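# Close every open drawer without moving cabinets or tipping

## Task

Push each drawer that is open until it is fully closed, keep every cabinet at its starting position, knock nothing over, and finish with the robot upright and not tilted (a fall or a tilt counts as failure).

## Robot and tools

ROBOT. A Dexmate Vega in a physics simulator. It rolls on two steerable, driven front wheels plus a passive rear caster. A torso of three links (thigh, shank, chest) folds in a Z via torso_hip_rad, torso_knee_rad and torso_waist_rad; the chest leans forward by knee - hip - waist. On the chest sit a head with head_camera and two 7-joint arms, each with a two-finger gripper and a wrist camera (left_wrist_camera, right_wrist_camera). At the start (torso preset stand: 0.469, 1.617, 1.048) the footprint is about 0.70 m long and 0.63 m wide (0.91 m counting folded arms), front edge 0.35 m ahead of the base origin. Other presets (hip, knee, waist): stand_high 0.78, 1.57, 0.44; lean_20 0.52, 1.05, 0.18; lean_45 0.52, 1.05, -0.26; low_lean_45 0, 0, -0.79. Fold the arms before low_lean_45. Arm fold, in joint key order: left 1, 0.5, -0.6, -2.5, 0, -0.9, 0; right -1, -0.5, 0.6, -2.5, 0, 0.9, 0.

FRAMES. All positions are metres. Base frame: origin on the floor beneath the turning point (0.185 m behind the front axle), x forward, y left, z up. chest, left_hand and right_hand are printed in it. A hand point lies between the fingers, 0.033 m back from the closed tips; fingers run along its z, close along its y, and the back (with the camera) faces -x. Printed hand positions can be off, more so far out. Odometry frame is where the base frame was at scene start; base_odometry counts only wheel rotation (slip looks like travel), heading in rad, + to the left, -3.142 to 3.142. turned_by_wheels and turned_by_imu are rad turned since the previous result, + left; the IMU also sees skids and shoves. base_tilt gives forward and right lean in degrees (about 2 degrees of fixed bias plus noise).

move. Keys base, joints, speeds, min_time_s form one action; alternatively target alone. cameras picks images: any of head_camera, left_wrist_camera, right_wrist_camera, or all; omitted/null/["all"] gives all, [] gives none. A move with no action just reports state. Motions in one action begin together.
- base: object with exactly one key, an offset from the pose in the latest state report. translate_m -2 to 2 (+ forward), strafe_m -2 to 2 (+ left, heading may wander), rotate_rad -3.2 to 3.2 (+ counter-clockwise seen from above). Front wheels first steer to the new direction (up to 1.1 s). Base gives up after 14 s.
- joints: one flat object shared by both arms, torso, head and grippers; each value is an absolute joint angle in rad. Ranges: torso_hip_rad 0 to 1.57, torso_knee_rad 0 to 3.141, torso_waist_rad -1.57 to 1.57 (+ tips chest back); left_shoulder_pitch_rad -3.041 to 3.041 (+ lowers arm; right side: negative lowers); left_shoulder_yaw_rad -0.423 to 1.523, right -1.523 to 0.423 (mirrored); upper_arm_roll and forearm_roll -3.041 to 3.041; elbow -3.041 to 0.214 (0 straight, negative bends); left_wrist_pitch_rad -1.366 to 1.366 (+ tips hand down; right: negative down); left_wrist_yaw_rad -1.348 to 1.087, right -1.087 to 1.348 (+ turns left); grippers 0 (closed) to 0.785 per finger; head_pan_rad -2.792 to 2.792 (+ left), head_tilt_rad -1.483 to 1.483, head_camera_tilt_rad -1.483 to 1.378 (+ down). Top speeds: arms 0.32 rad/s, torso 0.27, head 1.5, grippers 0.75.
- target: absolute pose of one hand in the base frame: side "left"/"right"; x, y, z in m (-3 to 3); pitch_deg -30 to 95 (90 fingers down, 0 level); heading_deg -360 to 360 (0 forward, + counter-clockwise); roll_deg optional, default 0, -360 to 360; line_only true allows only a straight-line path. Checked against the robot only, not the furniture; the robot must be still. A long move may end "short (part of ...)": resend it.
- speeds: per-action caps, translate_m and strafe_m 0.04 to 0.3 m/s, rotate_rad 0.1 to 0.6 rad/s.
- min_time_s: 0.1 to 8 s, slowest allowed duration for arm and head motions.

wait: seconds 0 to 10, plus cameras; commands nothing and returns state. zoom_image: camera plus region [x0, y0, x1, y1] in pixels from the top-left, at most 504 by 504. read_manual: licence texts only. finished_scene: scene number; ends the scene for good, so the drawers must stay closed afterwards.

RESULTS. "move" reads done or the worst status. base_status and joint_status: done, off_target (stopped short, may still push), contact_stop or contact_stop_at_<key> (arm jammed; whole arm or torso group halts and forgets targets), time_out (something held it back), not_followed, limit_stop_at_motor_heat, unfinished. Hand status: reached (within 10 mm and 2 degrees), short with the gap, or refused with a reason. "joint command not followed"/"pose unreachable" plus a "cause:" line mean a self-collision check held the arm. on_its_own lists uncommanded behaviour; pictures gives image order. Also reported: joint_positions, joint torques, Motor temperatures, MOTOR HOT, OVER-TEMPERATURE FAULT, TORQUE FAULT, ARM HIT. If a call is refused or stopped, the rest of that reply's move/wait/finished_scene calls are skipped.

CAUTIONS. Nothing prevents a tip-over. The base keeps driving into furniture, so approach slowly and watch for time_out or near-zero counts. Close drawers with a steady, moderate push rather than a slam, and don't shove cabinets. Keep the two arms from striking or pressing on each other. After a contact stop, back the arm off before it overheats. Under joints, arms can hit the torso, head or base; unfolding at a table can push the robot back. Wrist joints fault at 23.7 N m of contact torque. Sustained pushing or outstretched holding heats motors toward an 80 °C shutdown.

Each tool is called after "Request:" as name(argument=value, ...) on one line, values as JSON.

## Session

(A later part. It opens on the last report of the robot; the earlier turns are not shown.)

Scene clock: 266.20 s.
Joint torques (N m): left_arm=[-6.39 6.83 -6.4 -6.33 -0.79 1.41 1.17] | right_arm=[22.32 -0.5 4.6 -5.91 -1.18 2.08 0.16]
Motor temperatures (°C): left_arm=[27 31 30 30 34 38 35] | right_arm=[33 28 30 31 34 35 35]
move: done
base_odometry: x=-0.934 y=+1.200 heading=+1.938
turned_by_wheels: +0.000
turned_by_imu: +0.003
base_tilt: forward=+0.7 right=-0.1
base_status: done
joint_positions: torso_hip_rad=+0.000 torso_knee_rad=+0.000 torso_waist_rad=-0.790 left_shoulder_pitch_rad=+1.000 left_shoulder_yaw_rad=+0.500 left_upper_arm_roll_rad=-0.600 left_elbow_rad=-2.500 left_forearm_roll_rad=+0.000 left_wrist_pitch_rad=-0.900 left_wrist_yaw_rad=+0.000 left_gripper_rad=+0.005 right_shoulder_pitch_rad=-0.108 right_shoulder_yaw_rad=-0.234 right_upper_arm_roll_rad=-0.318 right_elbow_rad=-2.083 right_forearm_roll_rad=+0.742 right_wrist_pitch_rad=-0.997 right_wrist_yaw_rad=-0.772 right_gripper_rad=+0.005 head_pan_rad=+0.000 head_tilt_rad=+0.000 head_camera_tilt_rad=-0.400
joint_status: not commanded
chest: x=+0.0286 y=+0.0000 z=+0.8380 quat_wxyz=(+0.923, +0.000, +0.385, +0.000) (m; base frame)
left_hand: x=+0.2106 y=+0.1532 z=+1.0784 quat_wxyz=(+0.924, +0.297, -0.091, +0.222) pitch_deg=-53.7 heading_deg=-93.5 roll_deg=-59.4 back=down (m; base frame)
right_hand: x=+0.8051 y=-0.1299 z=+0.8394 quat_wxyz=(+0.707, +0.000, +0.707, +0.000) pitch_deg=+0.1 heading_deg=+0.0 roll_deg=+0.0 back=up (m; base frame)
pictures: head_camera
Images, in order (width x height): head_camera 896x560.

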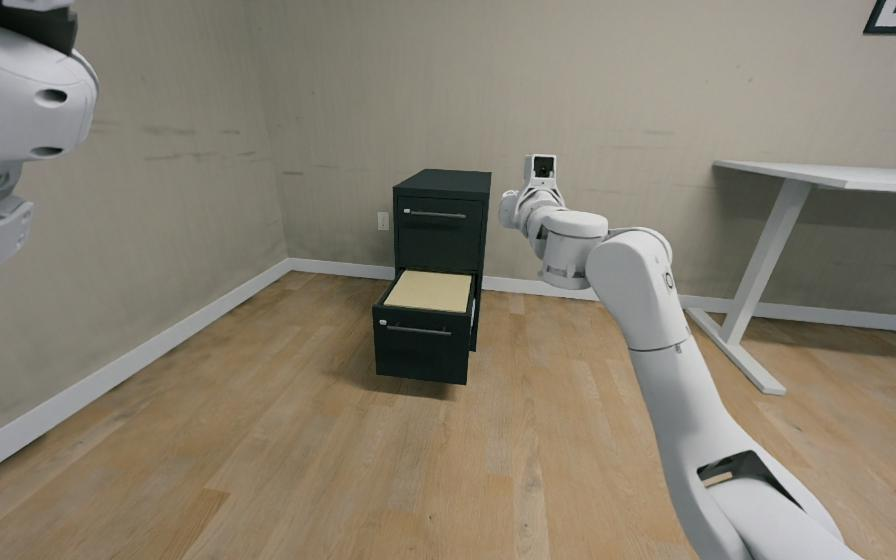

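Request:
move(base={"rotate_rad":-0.16}, cameras=[])

Request:
move(base={"strafe_m":0.35}, cameras=["head_camera"])

Request:
move(target={"side":"right","x":0.68,"y":-0.05,"z":0.26,"pitch_deg":30,"heading_deg":0}, cameras=["head_camera","right_wrist_camera"])

Scene clock: 280.23 s.
Joint torques (N m): left_arm=[-6.87 6.69 -4.57 -4.72 -0.96 1.35 0.73] | right_arm=[22.3 -0.25 4.51 -5.41 -1.03 2.28 0.06]
Motor temperatures (°C): left_arm=[27 31 30 30 34 38 35] | right_arm=[33 28 30 31 34 35 35]
move: done
base_odometry: x=-0.935 y=+1.200 heading=+1.777
turned_by_wheels: -0.160
turned_by_imu: -0.158
base_tilt: forward=+0.7 right=-0.1
base_status: done
joint_positions: torso_hip_rad=+0.000 torso_knee_rad=+0.000 torso_waist_rad=-0.790 left_shoulder_pitch_rad=+1.000 left_shoulder_yaw_rad=+0.500 left_upper_arm_roll_rad=-0.600 left_elbow_rad=-2.500 left_forearm_roll_rad=+0.000 left_wrist_pitch_rad=-0.900 left_wrist_yaw_rad=+0.000 left_gripper_rad=+0.005 right_shoulder_pitch_rad=-0.108 right_shoulder_yaw_rad=-0.234 right_upper_arm_roll_rad=-0.318 right_elbow_rad=-2.083 right_forearm_roll_rad=+0.742 right_wrist_pitch_rad=-0.997 right_wrist_yaw_rad=-0.772 right_gripper_rad=+0.005 head_pan_rad=+0.000 head_tilt_rad=+0.000 head_camera_tilt_rad=-0.400
joint_status: not commanded
chest: x=+0.0286 y=+0.0000 z=+0.8380 quat_wxyz=(+0.923, +0.000, +0.385, +0.000) (m; base frame)
left_hand: x=+0.2106 y=+0.1532 z=+1.0784 quat_wxyz=(+0.924, +0.297, -0.091, +0.222) pitch_deg=-53.7 heading_deg=-93.5 roll_deg=-59.4 back=down (m; base frame)
right_hand: x=+0.8051 y=-0.1299 z=+0.8394 quat_wxyz=(+0.707, +0.000, +0.707, +0.000) pitch_deg=+0.1 heading_deg=+0.0 roll_deg=+0.0 back=up (m; base frame)
pictures: none
No camera images: "cameras" was empty.

Scene clock: 283.33 s.
Joint torques (N m): left_arm=[-6.82 8.5 -5.04 -6.58 -0.63 0.62 1.14] | right_arm=[22.36 0.4 4.65 -4.88 -1.1 2.37 0.08]
Motor temperatures (°C): left_arm=[27 31 30 30 34 38 35] | right_arm=[33 28 30 31 34 35 35]
move: done
base_odometry: x=-1.276 y=+1.126 heading=+1.783
turned_by_wheels: +0.005
turned_by_imu: +0.004
base_tilt: forward=+0.7 right=-0.1
base_status: done
joint_positions: torso_hip_rad=+0.000 torso_knee_rad=+0.000 torso_waist_rad=-0.790 left_shoulder_pitch_rad=+1.000 left_shoulder_yaw_rad=+0.500 left_upper_arm_roll_rad=-0.600 left_elbow_rad=-2.500 left_forearm_roll_rad=+0.000 left_wrist_pitch_rad=-0.900 left_wrist_yaw_rad=+0.000 left_gripper_rad=+0.005 right_shoulder_pitch_rad=-0.108 right_shoulder_yaw_rad=-0.234 right_upper_arm_roll_rad=-0.318 right_elbow_rad=-2.083 right_forearm_roll_rad=+0.742 right_wrist_pitch_rad=-0.997 right_wrist_yaw_rad=-0.772 right_gripper_rad=+0.005 head_pan_rad=+0.000 head_tilt_rad=+0.000 head_camera_tilt_rad=-0.400
joint_status: not commanded
chest: x=+0.0286 y=+0.0000 z=+0.8380 quat_wxyz=(+0.923, +0.000, +0.385, +0.000) (m; base frame)
left_hand: x=+0.2106 y=+0.1532 z=+1.0784 quat_wxyz=(+0.924, +0.297, -0.091, +0.222) pitch_deg=-53.7 heading_deg=-93.5 roll_deg=-59.4 back=down (m; base frame)
right_hand: x=+0.8051 y=-0.1299 z=+0.8394 quat_wxyz=(+0.707, +0.000, +0.707, +0.000) pitch_deg=+0.1 heading_deg=+0.0 roll_deg=+0.0 back=up (m; base frame)
pictures: head_camera
Images, in order (width x height): head_camera 896x560.

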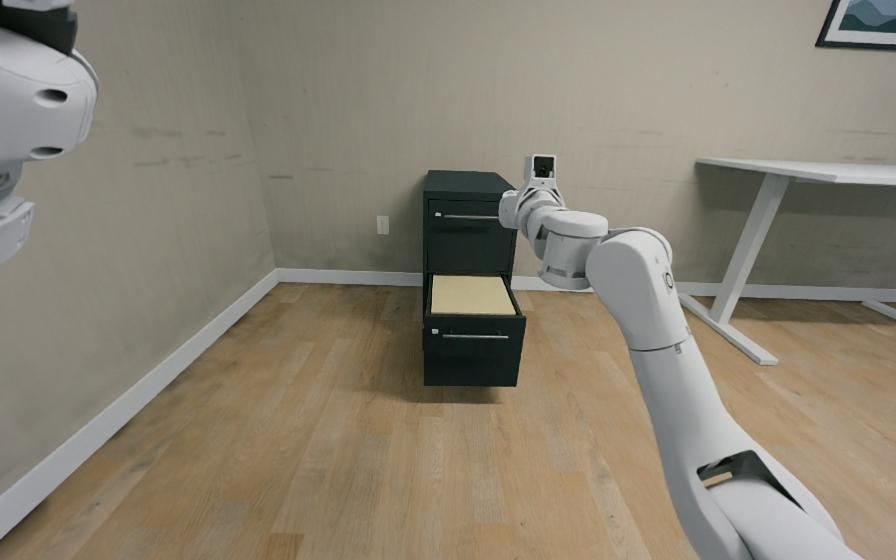

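Scene clock: 288.07 s.
Joint torques (N m): left_arm=[-7.58 7.4 -5.98 -5.01 -0.79 -0.78 1.22] | right_arm=[6.02 2.35 2.44 -6.73 -1.23 2.01 -0.14]
Motor temperatures (°C): left_arm=[27 30 30 30 34 38 35] | right_arm=[33 28 30 31 34 35 35]
move: done
base_odometry: x=-1.276 y=+1.126 heading=+1.783
turned_by_wheels: +0.000
turned_by_imu: +0.001
base_tilt: forward=+0.6 right=-0.1
base_status: not commanded
joint_positions: torso_hip_rad=+0.000 torso_knee_rad=+0.000 torso_waist_rad=-0.790 left_shoulder_pitch_rad=+1.000 left_shoulder_yaw_rad=+0.500 left_upper_arm_roll_rad=-0.600 left_elbow_rad=-2.500 left_forearm_roll_rad=+0.000 left_wrist_pitch_rad=-0.900 left_wrist_yaw_rad=+0.000 left_gripper_rad=+0.005 right_shoulder_pitch_rad=-0.420 right_shoulder_yaw_rad=-0.383 right_upper_arm_roll_rad=-1.054 right_elbow_rad=-1.453 right_forearm_roll_rad=+0.915 right_wrist_pitch_rad=-0.104 right_wrist_yaw_rad=-0.863 right_gripper_rad=+0.005 head_pan_rad=+0.000 head_tilt_rad=+0.000 head_camera_tilt_rad=-0.400
joint_status: not commanded
chest: x=+0.0286 y=+0.0000 z=+0.8380 quat_wxyz=(+0.923, +0.000, +0.385, +0.000) (m; base frame)
left_hand: x=+0.2106 y=+0.1532 z=+1.0784 quat_wxyz=(+0.924, +0.297, -0.091, +0.222) pitch_deg=-53.7 heading_deg=-93.5 roll_deg=-59.4 back=down (m; base frame)
right_hand: x=+0.6824 y=-0.0490 z=+0.2637 quat_wxyz=(+0.501, +0.000, +0.865, +0.001) pitch_deg=+29.8 heading_deg=+0.1 roll_deg=+0.1 back=up (m; base frame)
right_hand_status: reached (checked arc [a long move], planned for 3.1 s): 5 mm and 0.2 deg off.
pictures: head_camera, right_wrist_camera
Images, in order (width x height): head_camera 896x560, right_wrist_camera 672x420.

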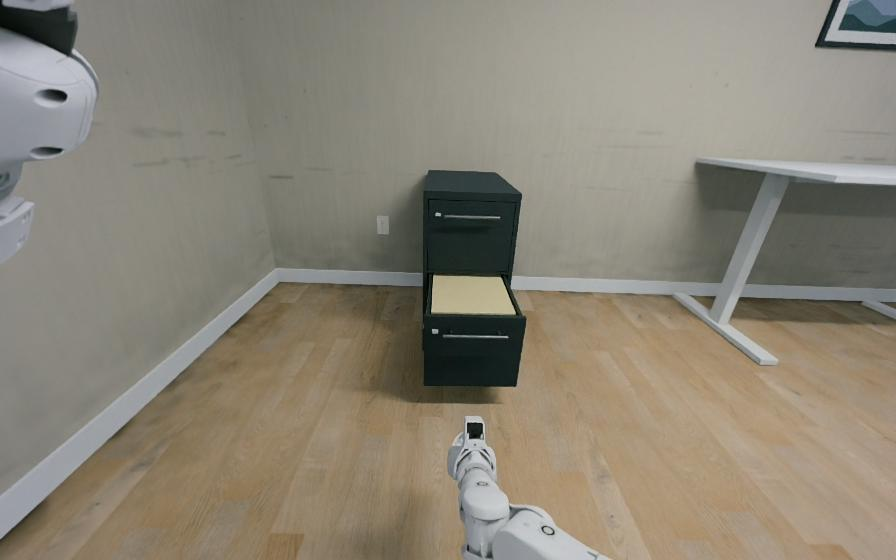

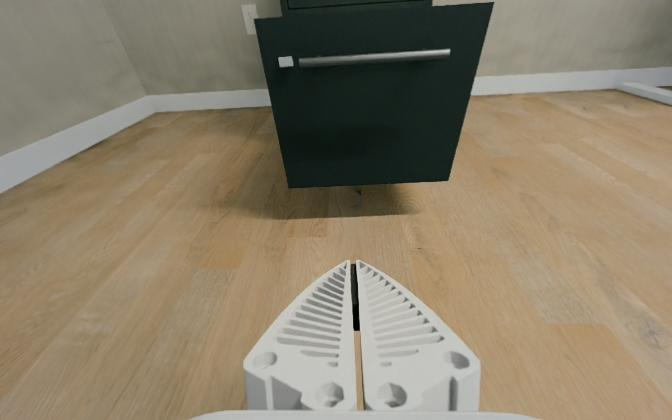

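Request:
move(base={"translate_m":0.2}, cameras=[])

Request:
move(base={"translate_m":0.2}, speeds={"translate_m":0.08}, cameras=["head_camera","right_wrist_camera"])

Scene clock: 296.47 s.
Joint torques (N m): left_arm=[-4.58 6.06 -6.16 -4.45 -1.41 0.61 1.18] | right_arm=[8.09 1.87 2.47 -6.56 -1.26 1.83 -0.2]
Motor temperatures (°C): left_arm=[27 30 30 30 34 38 35] | right_arm=[32 28 30 31 34 35 35]
move: done
base_odometry: x=-1.318 y=+1.322 heading=+1.782
turned_by_wheels: -0.001
turned_by_imu: +0.000
base_tilt: forward=+0.7 right=+0.0
base_status: done
joint_positions: torso_hip_rad=+0.000 torso_knee_rad=+0.000 torso_waist_rad=-0.790 left_shoulder_pitch_rad=+1.000 left_shoulder_yaw_rad=+0.500 left_upper_arm_roll_rad=-0.600 left_elbow_rad=-2.500 left_forearm_roll_rad=+0.000 left_wrist_pitch_rad=-0.900 left_wrist_yaw_rad=+0.000 left_gripper_rad=+0.005 right_shoulder_pitch_rad=-0.422 right_shoulder_yaw_rad=-0.384 right_upper_arm_roll_rad=-1.059 right_elbow_rad=-1.449 right_forearm_roll_rad=+0.917 right_wrist_pitch_rad=-0.098 right_wrist_yaw_rad=-0.864 right_gripper_rad=+0.005 head_pan_rad=+0.000 head_tilt_rad=+0.000 head_camera_tilt_rad=-0.400
joint_status: not commanded
chest: x=+0.0286 y=+0.0000 z=+0.8380 quat_wxyz=(+0.923, +0.000, +0.385, +0.000) (m; base frame)
left_hand: x=+0.2106 y=+0.1532 z=+1.0784 quat_wxyz=(+0.924, +0.297, -0.091, +0.222) pitch_deg=-53.7 heading_deg=-93.5 roll_deg=-59.4 back=down (m; base frame)
right_hand: x=+0.6801 y=-0.0500 z=+0.2601 quat_wxyz=(+0.500, +0.000, +0.866, +0.000) pitch_deg=+30.0 heading_deg=+0.0 roll_deg=+0.0 back=up (m; base frame)
pictures: none
No camera images: "cameras" was empty.

Scene clock: 299.80 s.
Joint torques (N m): left_arm=[-5.12 6.03 -7.32 -3.57 -0.09 0.61 1.03] | right_arm=[16.25 1.47 9.44 -5.4 -2.07 2.29 0.25]
Motor temperatures (°C): left_arm=[27 30 30 30 34 38 35] | right_arm=[32 28 30 31 34 35 35]
move: done
base_odometry: x=-1.361 y=+1.517 heading=+1.782
turned_by_wheels: -0.001
turned_by_imu: +0.000
base_tilt: forward=+0.6 right=+0.0
base_status: done
joint_positions: torso_hip_rad=+0.000 torso_knee_rad=+0.000 torso_waist_rad=-0.790 left_shoulder_pitch_rad=+1.000 left_shoulder_yaw_rad=+0.500 left_upper_arm_roll_rad=-0.600 left_elbow_rad=-2.500 left_forearm_roll_rad=+0.000 left_wrist_pitch_rad=-0.900 left_wrist_yaw_rad=+0.000 left_gripper_rad=+0.005 right_shoulder_pitch_rad=-0.423 right_shoulder_yaw_rad=-0.384 right_upper_arm_roll_rad=-1.060 right_elbow_rad=-1.449 right_forearm_roll_rad=+0.917 right_wrist_pitch_rad=-0.098 right_wrist_yaw_rad=-0.864 right_gripper_rad=+0.005 head_pan_rad=+0.000 head_tilt_rad=+0.000 head_camera_tilt_rad=-0.400
joint_status: not commanded
chest: x=+0.0286 y=+0.0000 z=+0.8380 quat_wxyz=(+0.923, +0.000, +0.385, +0.000) (m; base frame)
left_hand: x=+0.2106 y=+0.1532 z=+1.0784 quat_wxyz=(+0.924, +0.297, -0.091, +0.222) pitch_deg=-53.7 heading_deg=-93.5 roll_deg=-59.4 back=down (m; base frame)
right_hand: x=+0.6796 y=-0.0498 z=+0.2596 quat_wxyz=(+0.500, +0.000, +0.866, +0.000) pitch_deg=+30.0 heading_deg=+0.0 roll_deg=+0.0 back=up (m; base frame)
pictures: head_camera, right_wrist_camera
Images, in order (width x height): head_camera 896x560, right_wrist_camera 672x420.

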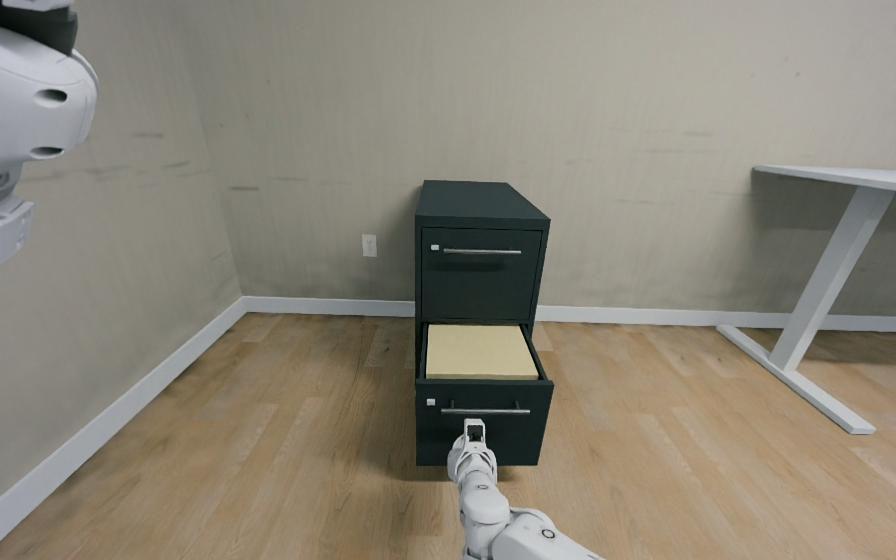

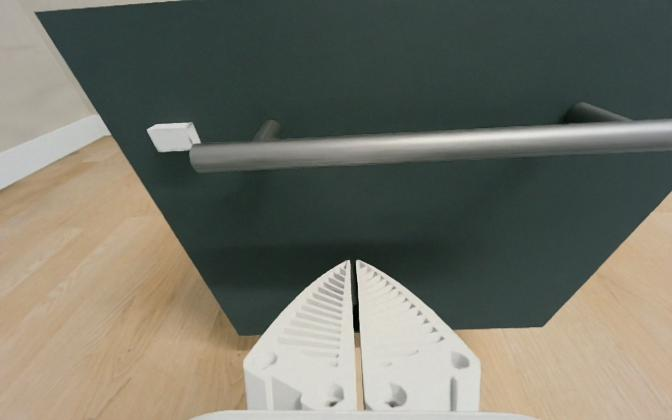

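Request:
move(base={"translate_m":0.16}, speeds={"translate_m":0.08}, cameras=["head_camera","right_wrist_camera"])

Scene clock: 306.50 s.
Joint torques (N m): left_arm=[-4.69 7.2 -6.32 -3.96 -0.39 1.55 1.15] | right_arm=[17.43 1.98 9.97 -5.79 -1.93 2.17 0.3]
Motor temperatures (°C): left_arm=[27 30 30 30 34 38 35] | right_arm=[32 28 30 31 34 35 35]
move: done
base_odometry: x=-1.395 y=+1.673 heading=+1.781
turned_by_wheels: +0.000
turned_by_imu: +0.001
base_tilt: forward=+0.6 right=-0.1
base_status: done
joint_positions: torso_hip_rad=+0.000 torso_knee_rad=+0.000 torso_waist_rad=-0.790 left_shoulder_pitch_rad=+1.000 left_shoulder_yaw_rad=+0.500 left_upper_arm_roll_rad=-0.600 left_elbow_rad=-2.500 left_forearm_roll_rad=+0.000 left_wrist_pitch_rad=-0.900 left_wrist_yaw_rad=+0.000 left_gripper_rad=+0.005 right_shoulder_pitch_rad=-0.423 right_shoulder_yaw_rad=-0.384 right_upper_arm_roll_rad=-1.060 right_elbow_rad=-1.449 right_forearm_roll_rad=+0.917 right_wrist_pitch_rad=-0.098 right_wrist_yaw_rad=-0.864 right_gripper_rad=+0.005 head_pan_rad=+0.000 head_tilt_rad=+0.000 head_camera_tilt_rad=-0.400
joint_status: not commanded
chest: x=+0.0286 y=+0.0000 z=+0.8380 quat_wxyz=(+0.923, +0.000, +0.385, +0.000) (m; base frame)
left_hand: x=+0.2106 y=+0.1532 z=+1.0784 quat_wxyz=(+0.924, +0.297, -0.091, +0.222) pitch_deg=-53.7 heading_deg=-93.5 roll_deg=-59.4 back=down (m; base frame)
right_hand: x=+0.6795 y=-0.0498 z=+0.2596 quat_wxyz=(+0.500, +0.000, +0.866, +0.000) pitch_deg=+30.1 heading_deg=+0.0 roll_deg=+0.0 back=up (m; base frame)
pictures: head_camera, right_wrist_camera
Images, in order (width x height): head_camera 896x560, right_wrist_camera 672x420.

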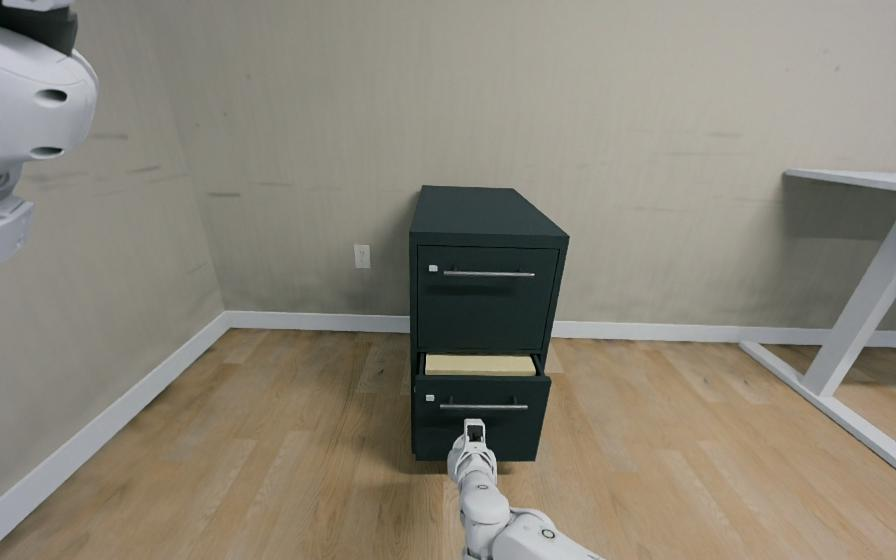

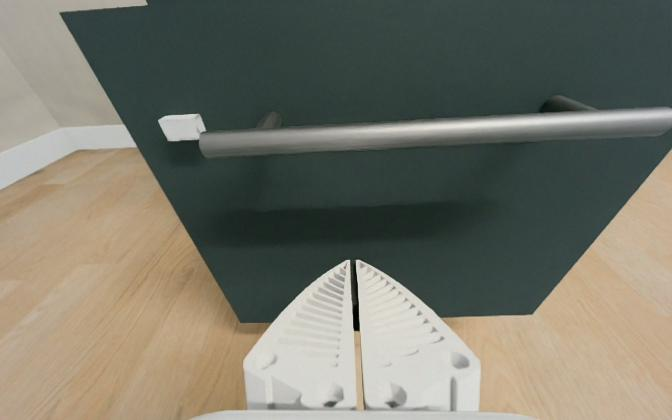

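Request:
move(base={"translate_m":0.09}, speeds={"translate_m":0.08}, cameras=["head_camera","right_wrist_camera"])

Scene clock: 311.13 s.
Joint torques (N m): left_arm=[-4.32 8.18 -7.47 -5.24 -0.83 1.72 0.98] | right_arm=[17.65 1.83 9.72 -5.64 -1.97 1.9 0.25]
Motor temperatures (°C): left_arm=[27 30 30 30 34 38 35] | right_arm=[32 28 30 31 34 35 35]
move: done
base_odometry: x=-1.414 y=+1.761 heading=+1.781
turned_by_wheels: -0.001
turned_by_imu: +0.000
base_tilt: forward=+0.7 right=-0.1
base_status: done
joint_positions: torso_hip_rad=+0.000 torso_knee_rad=+0.000 torso_waist_rad=-0.790 left_shoulder_pitch_rad=+1.000 left_shoulder_yaw_rad=+0.500 left_upper_arm_roll_rad=-0.600 left_elbow_rad=-2.500 left_forearm_roll_rad=+0.000 left_wrist_pitch_rad=-0.900 left_wrist_yaw_rad=+0.000 left_gripper_rad=+0.005 right_shoulder_pitch_rad=-0.423 right_shoulder_yaw_rad=-0.384 right_upper_arm_roll_rad=-1.060 right_elbow_rad=-1.449 right_forearm_roll_rad=+0.917 right_wrist_pitch_rad=-0.098 right_wrist_yaw_rad=-0.864 right_gripper_rad=+0.005 head_pan_rad=+0.000 head_tilt_rad=+0.000 head_camera_tilt_rad=-0.400
joint_status: not commanded
chest: x=+0.0286 y=+0.0000 z=+0.8380 quat_wxyz=(+0.923, +0.000, +0.385, +0.000) (m; base frame)
left_hand: x=+0.2105 y=+0.1532 z=+1.0784 quat_wxyz=(+0.924, +0.297, -0.091, +0.222) pitch_deg=-53.7 heading_deg=-93.5 roll_deg=-59.4 back=down (m; base frame)
right_hand: x=+0.6795 y=-0.0498 z=+0.2596 quat_wxyz=(+0.500, +0.000, +0.866, +0.000) pitch_deg=+30.1 heading_deg=+0.0 roll_deg=+0.0 back=up (m; base frame)
pictures: head_camera, right_wrist_camera
Images, in order (width x height): head_camera 896x560, right_wrist_camera 672x420.

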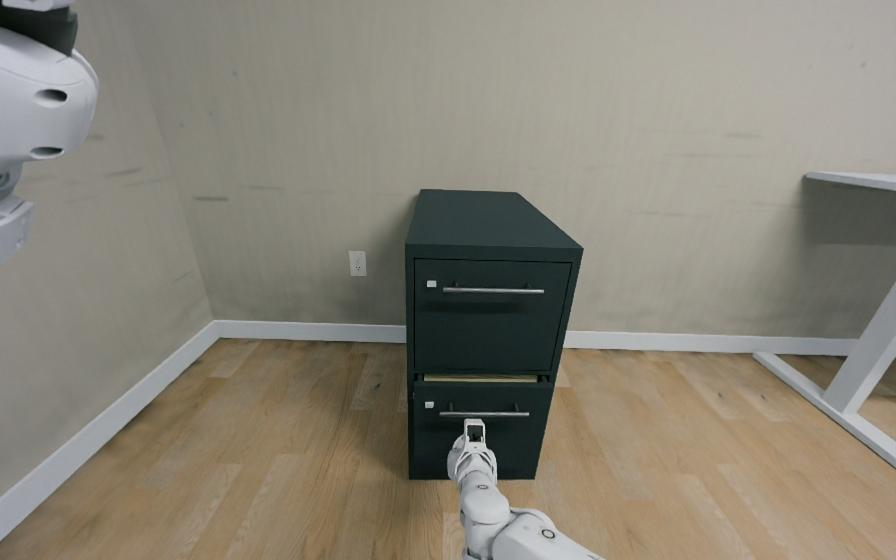

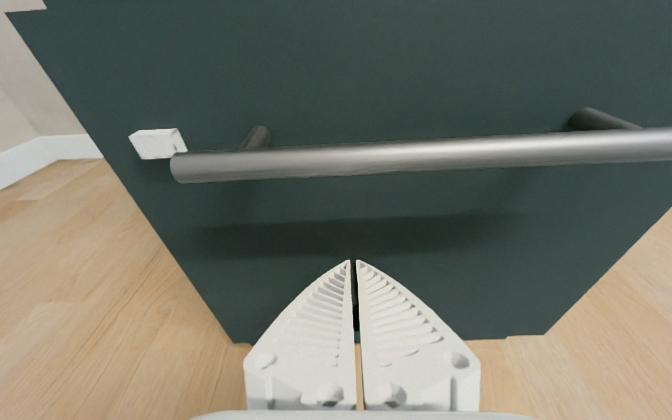

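Request:
move(target={"side":"right","x":0.73,"y":-0.06,"z":0.26,"pitch_deg":30,"heading_deg":0,"line_only":true}, cameras=["head_camera","right_wrist_camera"])

Request:
zoom_image(camera="head_camera", region=[390, 330, 600, 490])

Scene clock: 316.67 s.
Joint torques (N m): left_arm=[-4.8 4.35 -6.93 -5.51 -0.65 0.69 1.21] | right_arm=[31.86 -1.17 20.3 -0.19 -3.27 3.85 0.63]
Motor temperatures (°C): left_arm=[27 30 30 30 34 38 35] | right_arm=[32 28 30 31 34 35 35]
move: done
base_odometry: x=-1.414 y=+1.761 heading=+1.781
turned_by_wheels: +0.000
turned_by_imu: +0.001
base_tilt: forward=+0.6 right=-0.1
base_status: not commanded
joint_positions: torso_hip_rad=+0.000 torso_knee_rad=+0.000 torso_waist_rad=-0.790 left_shoulder_pitch_rad=+1.000 left_shoulder_yaw_rad=+0.500 left_upper_arm_roll_rad=-0.600 left_elbow_rad=-2.500 left_forearm_roll_rad=+0.000 left_wrist_pitch_rad=-0.900 left_wrist_yaw_rad=+0.000 left_gripper_rad=+0.005 right_shoulder_pitch_rad=-0.331 right_shoulder_yaw_rad=-0.318 right_upper_arm_roll_rad=-1.040 right_elbow_rad=-1.262 right_forearm_roll_rad=+0.937 right_wrist_pitch_rad=-0.094 right_wrist_yaw_rad=-0.758 right_gripper_rad=+0.005 head_pan_rad=+0.000 head_tilt_rad=+0.000 head_camera_tilt_rad=-0.400
joint_status: not commanded
chest: x=+0.0286 y=+0.0000 z=+0.8380 quat_wxyz=(+0.923, +0.000, +0.385, +0.000) (m; base frame)
left_hand: x=+0.2105 y=+0.1532 z=+1.0784 quat_wxyz=(+0.924, +0.297, -0.091, +0.222) pitch_deg=-53.7 heading_deg=-93.5 roll_deg=-59.4 back=down (m; base frame)
right_hand: x=+0.7273 y=-0.0589 z=+0.2587 quat_wxyz=(+0.499, -0.001, +0.867, +0.000) pitch_deg=+30.1 heading_deg=+0.1 roll_deg=+0.0 back=up (m; base frame)
right_hand_status: reached (straight line, planned for 0.9 s): 3 mm and 0.2 deg off.
pictures: head_camera, right_wrist_camera
Images, in order (width x height): head_camera 896x560, right_wrist_camera 672x420.

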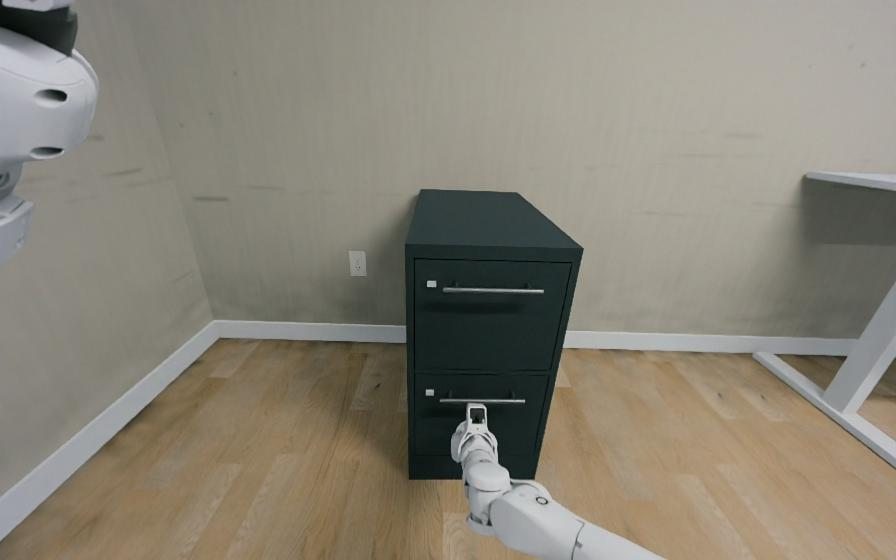

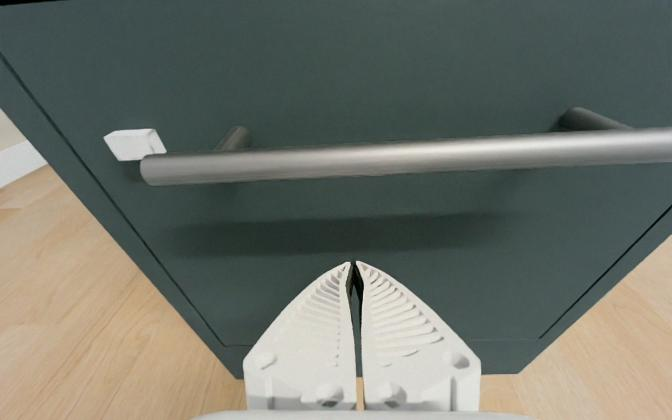

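Scaled by 2.400 from the camera's 896x560 image, which has a finer 960x600 frame.

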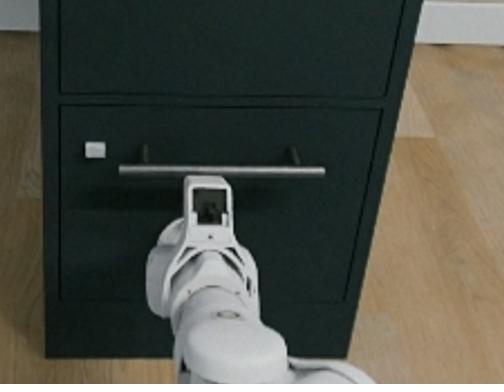

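Request:
move(base={"translate_m":-0.25}, cameras=["head_camera"])

Request:
finished_scene(scene=1)

Scene clock: 324.43 s.
Joint torques (N m): left_arm=[-4.86 4.85 -4.19 -4.31 -0.87 2.31 0.96] | right_arm=[20.09 2.75 10.17 -5.74 -1.89 2.33 -0.11]
Motor temperatures (°C): left_arm=[27 30 30 30 34 38 35] | right_arm=[33 28 31 31 35 36 35]
move: done
base_odometry: x=-1.361 y=+1.517 heading=+1.781
turned_by_wheels: +0.000
turned_by_imu: +0.000
base_tilt: forward=+0.7 right=-0.1
base_status: done
joint_positions: torso_hip_rad=+0.000 torso_knee_rad=+0.000 torso_waist_rad=-0.790 left_shoulder_pitch_rad=+1.000 left_shoulder_yaw_rad=+0.500 left_upper_arm_roll_rad=-0.600 left_elbow_rad=-2.500 left_forearm_roll_rad=+0.000 left_wrist_pitch_rad=-0.900 left_wrist_yaw_rad=+0.000 left_gripper_rad=+0.005 right_shoulder_pitch_rad=-0.327 right_shoulder_yaw_rad=-0.316 right_upper_arm_roll_rad=-1.038 right_elbow_rad=-1.255 right_forearm_roll_rad=+0.938 right_wrist_pitch_rad=-0.094 right_wrist_yaw_rad=-0.754 right_gripper_rad=+0.005 head_pan_rad=+0.000 head_tilt_rad=+0.000 head_camera_tilt_rad=-0.400
joint_status: not commanded
chest: x=+0.0286 y=+0.0000 z=+0.8380 quat_wxyz=(+0.923, +0.000, +0.385, +0.000) (m; base frame)
left_hand: x=+0.2106 y=+0.1532 z=+1.0784 quat_wxyz=(+0.924, +0.297, -0.091, +0.222) pitch_deg=-53.7 heading_deg=-93.5 roll_deg=-59.4 back=down (m; base frame)
right_hand: x=+0.7295 y=-0.0598 z=+0.2595 quat_wxyz=(+0.500, +0.000, +0.866, +0.000) pitch_deg=+30.1 heading_deg=+0.0 roll_deg=+0.0 back=up (m; base frame)
pictures: head_camera
Images, in order (width x height): head_camera 896x560.

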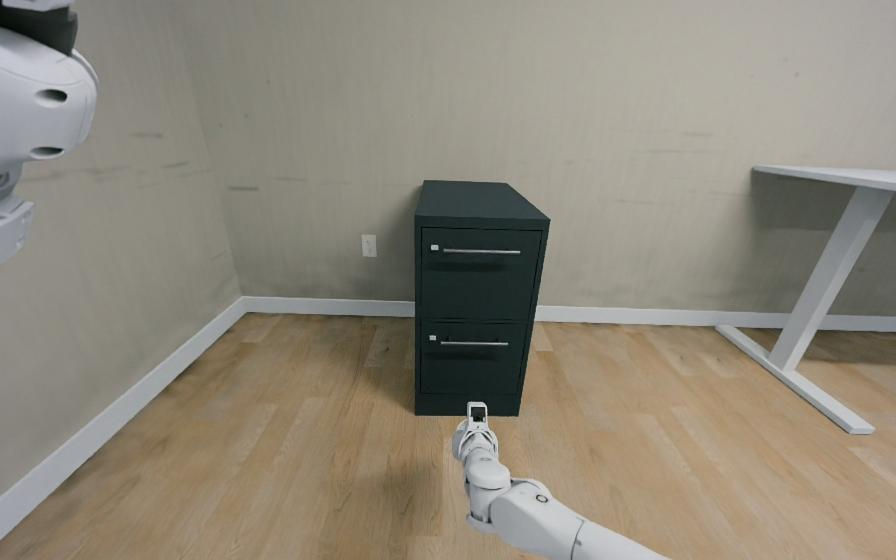

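The scene is finished: the task was done.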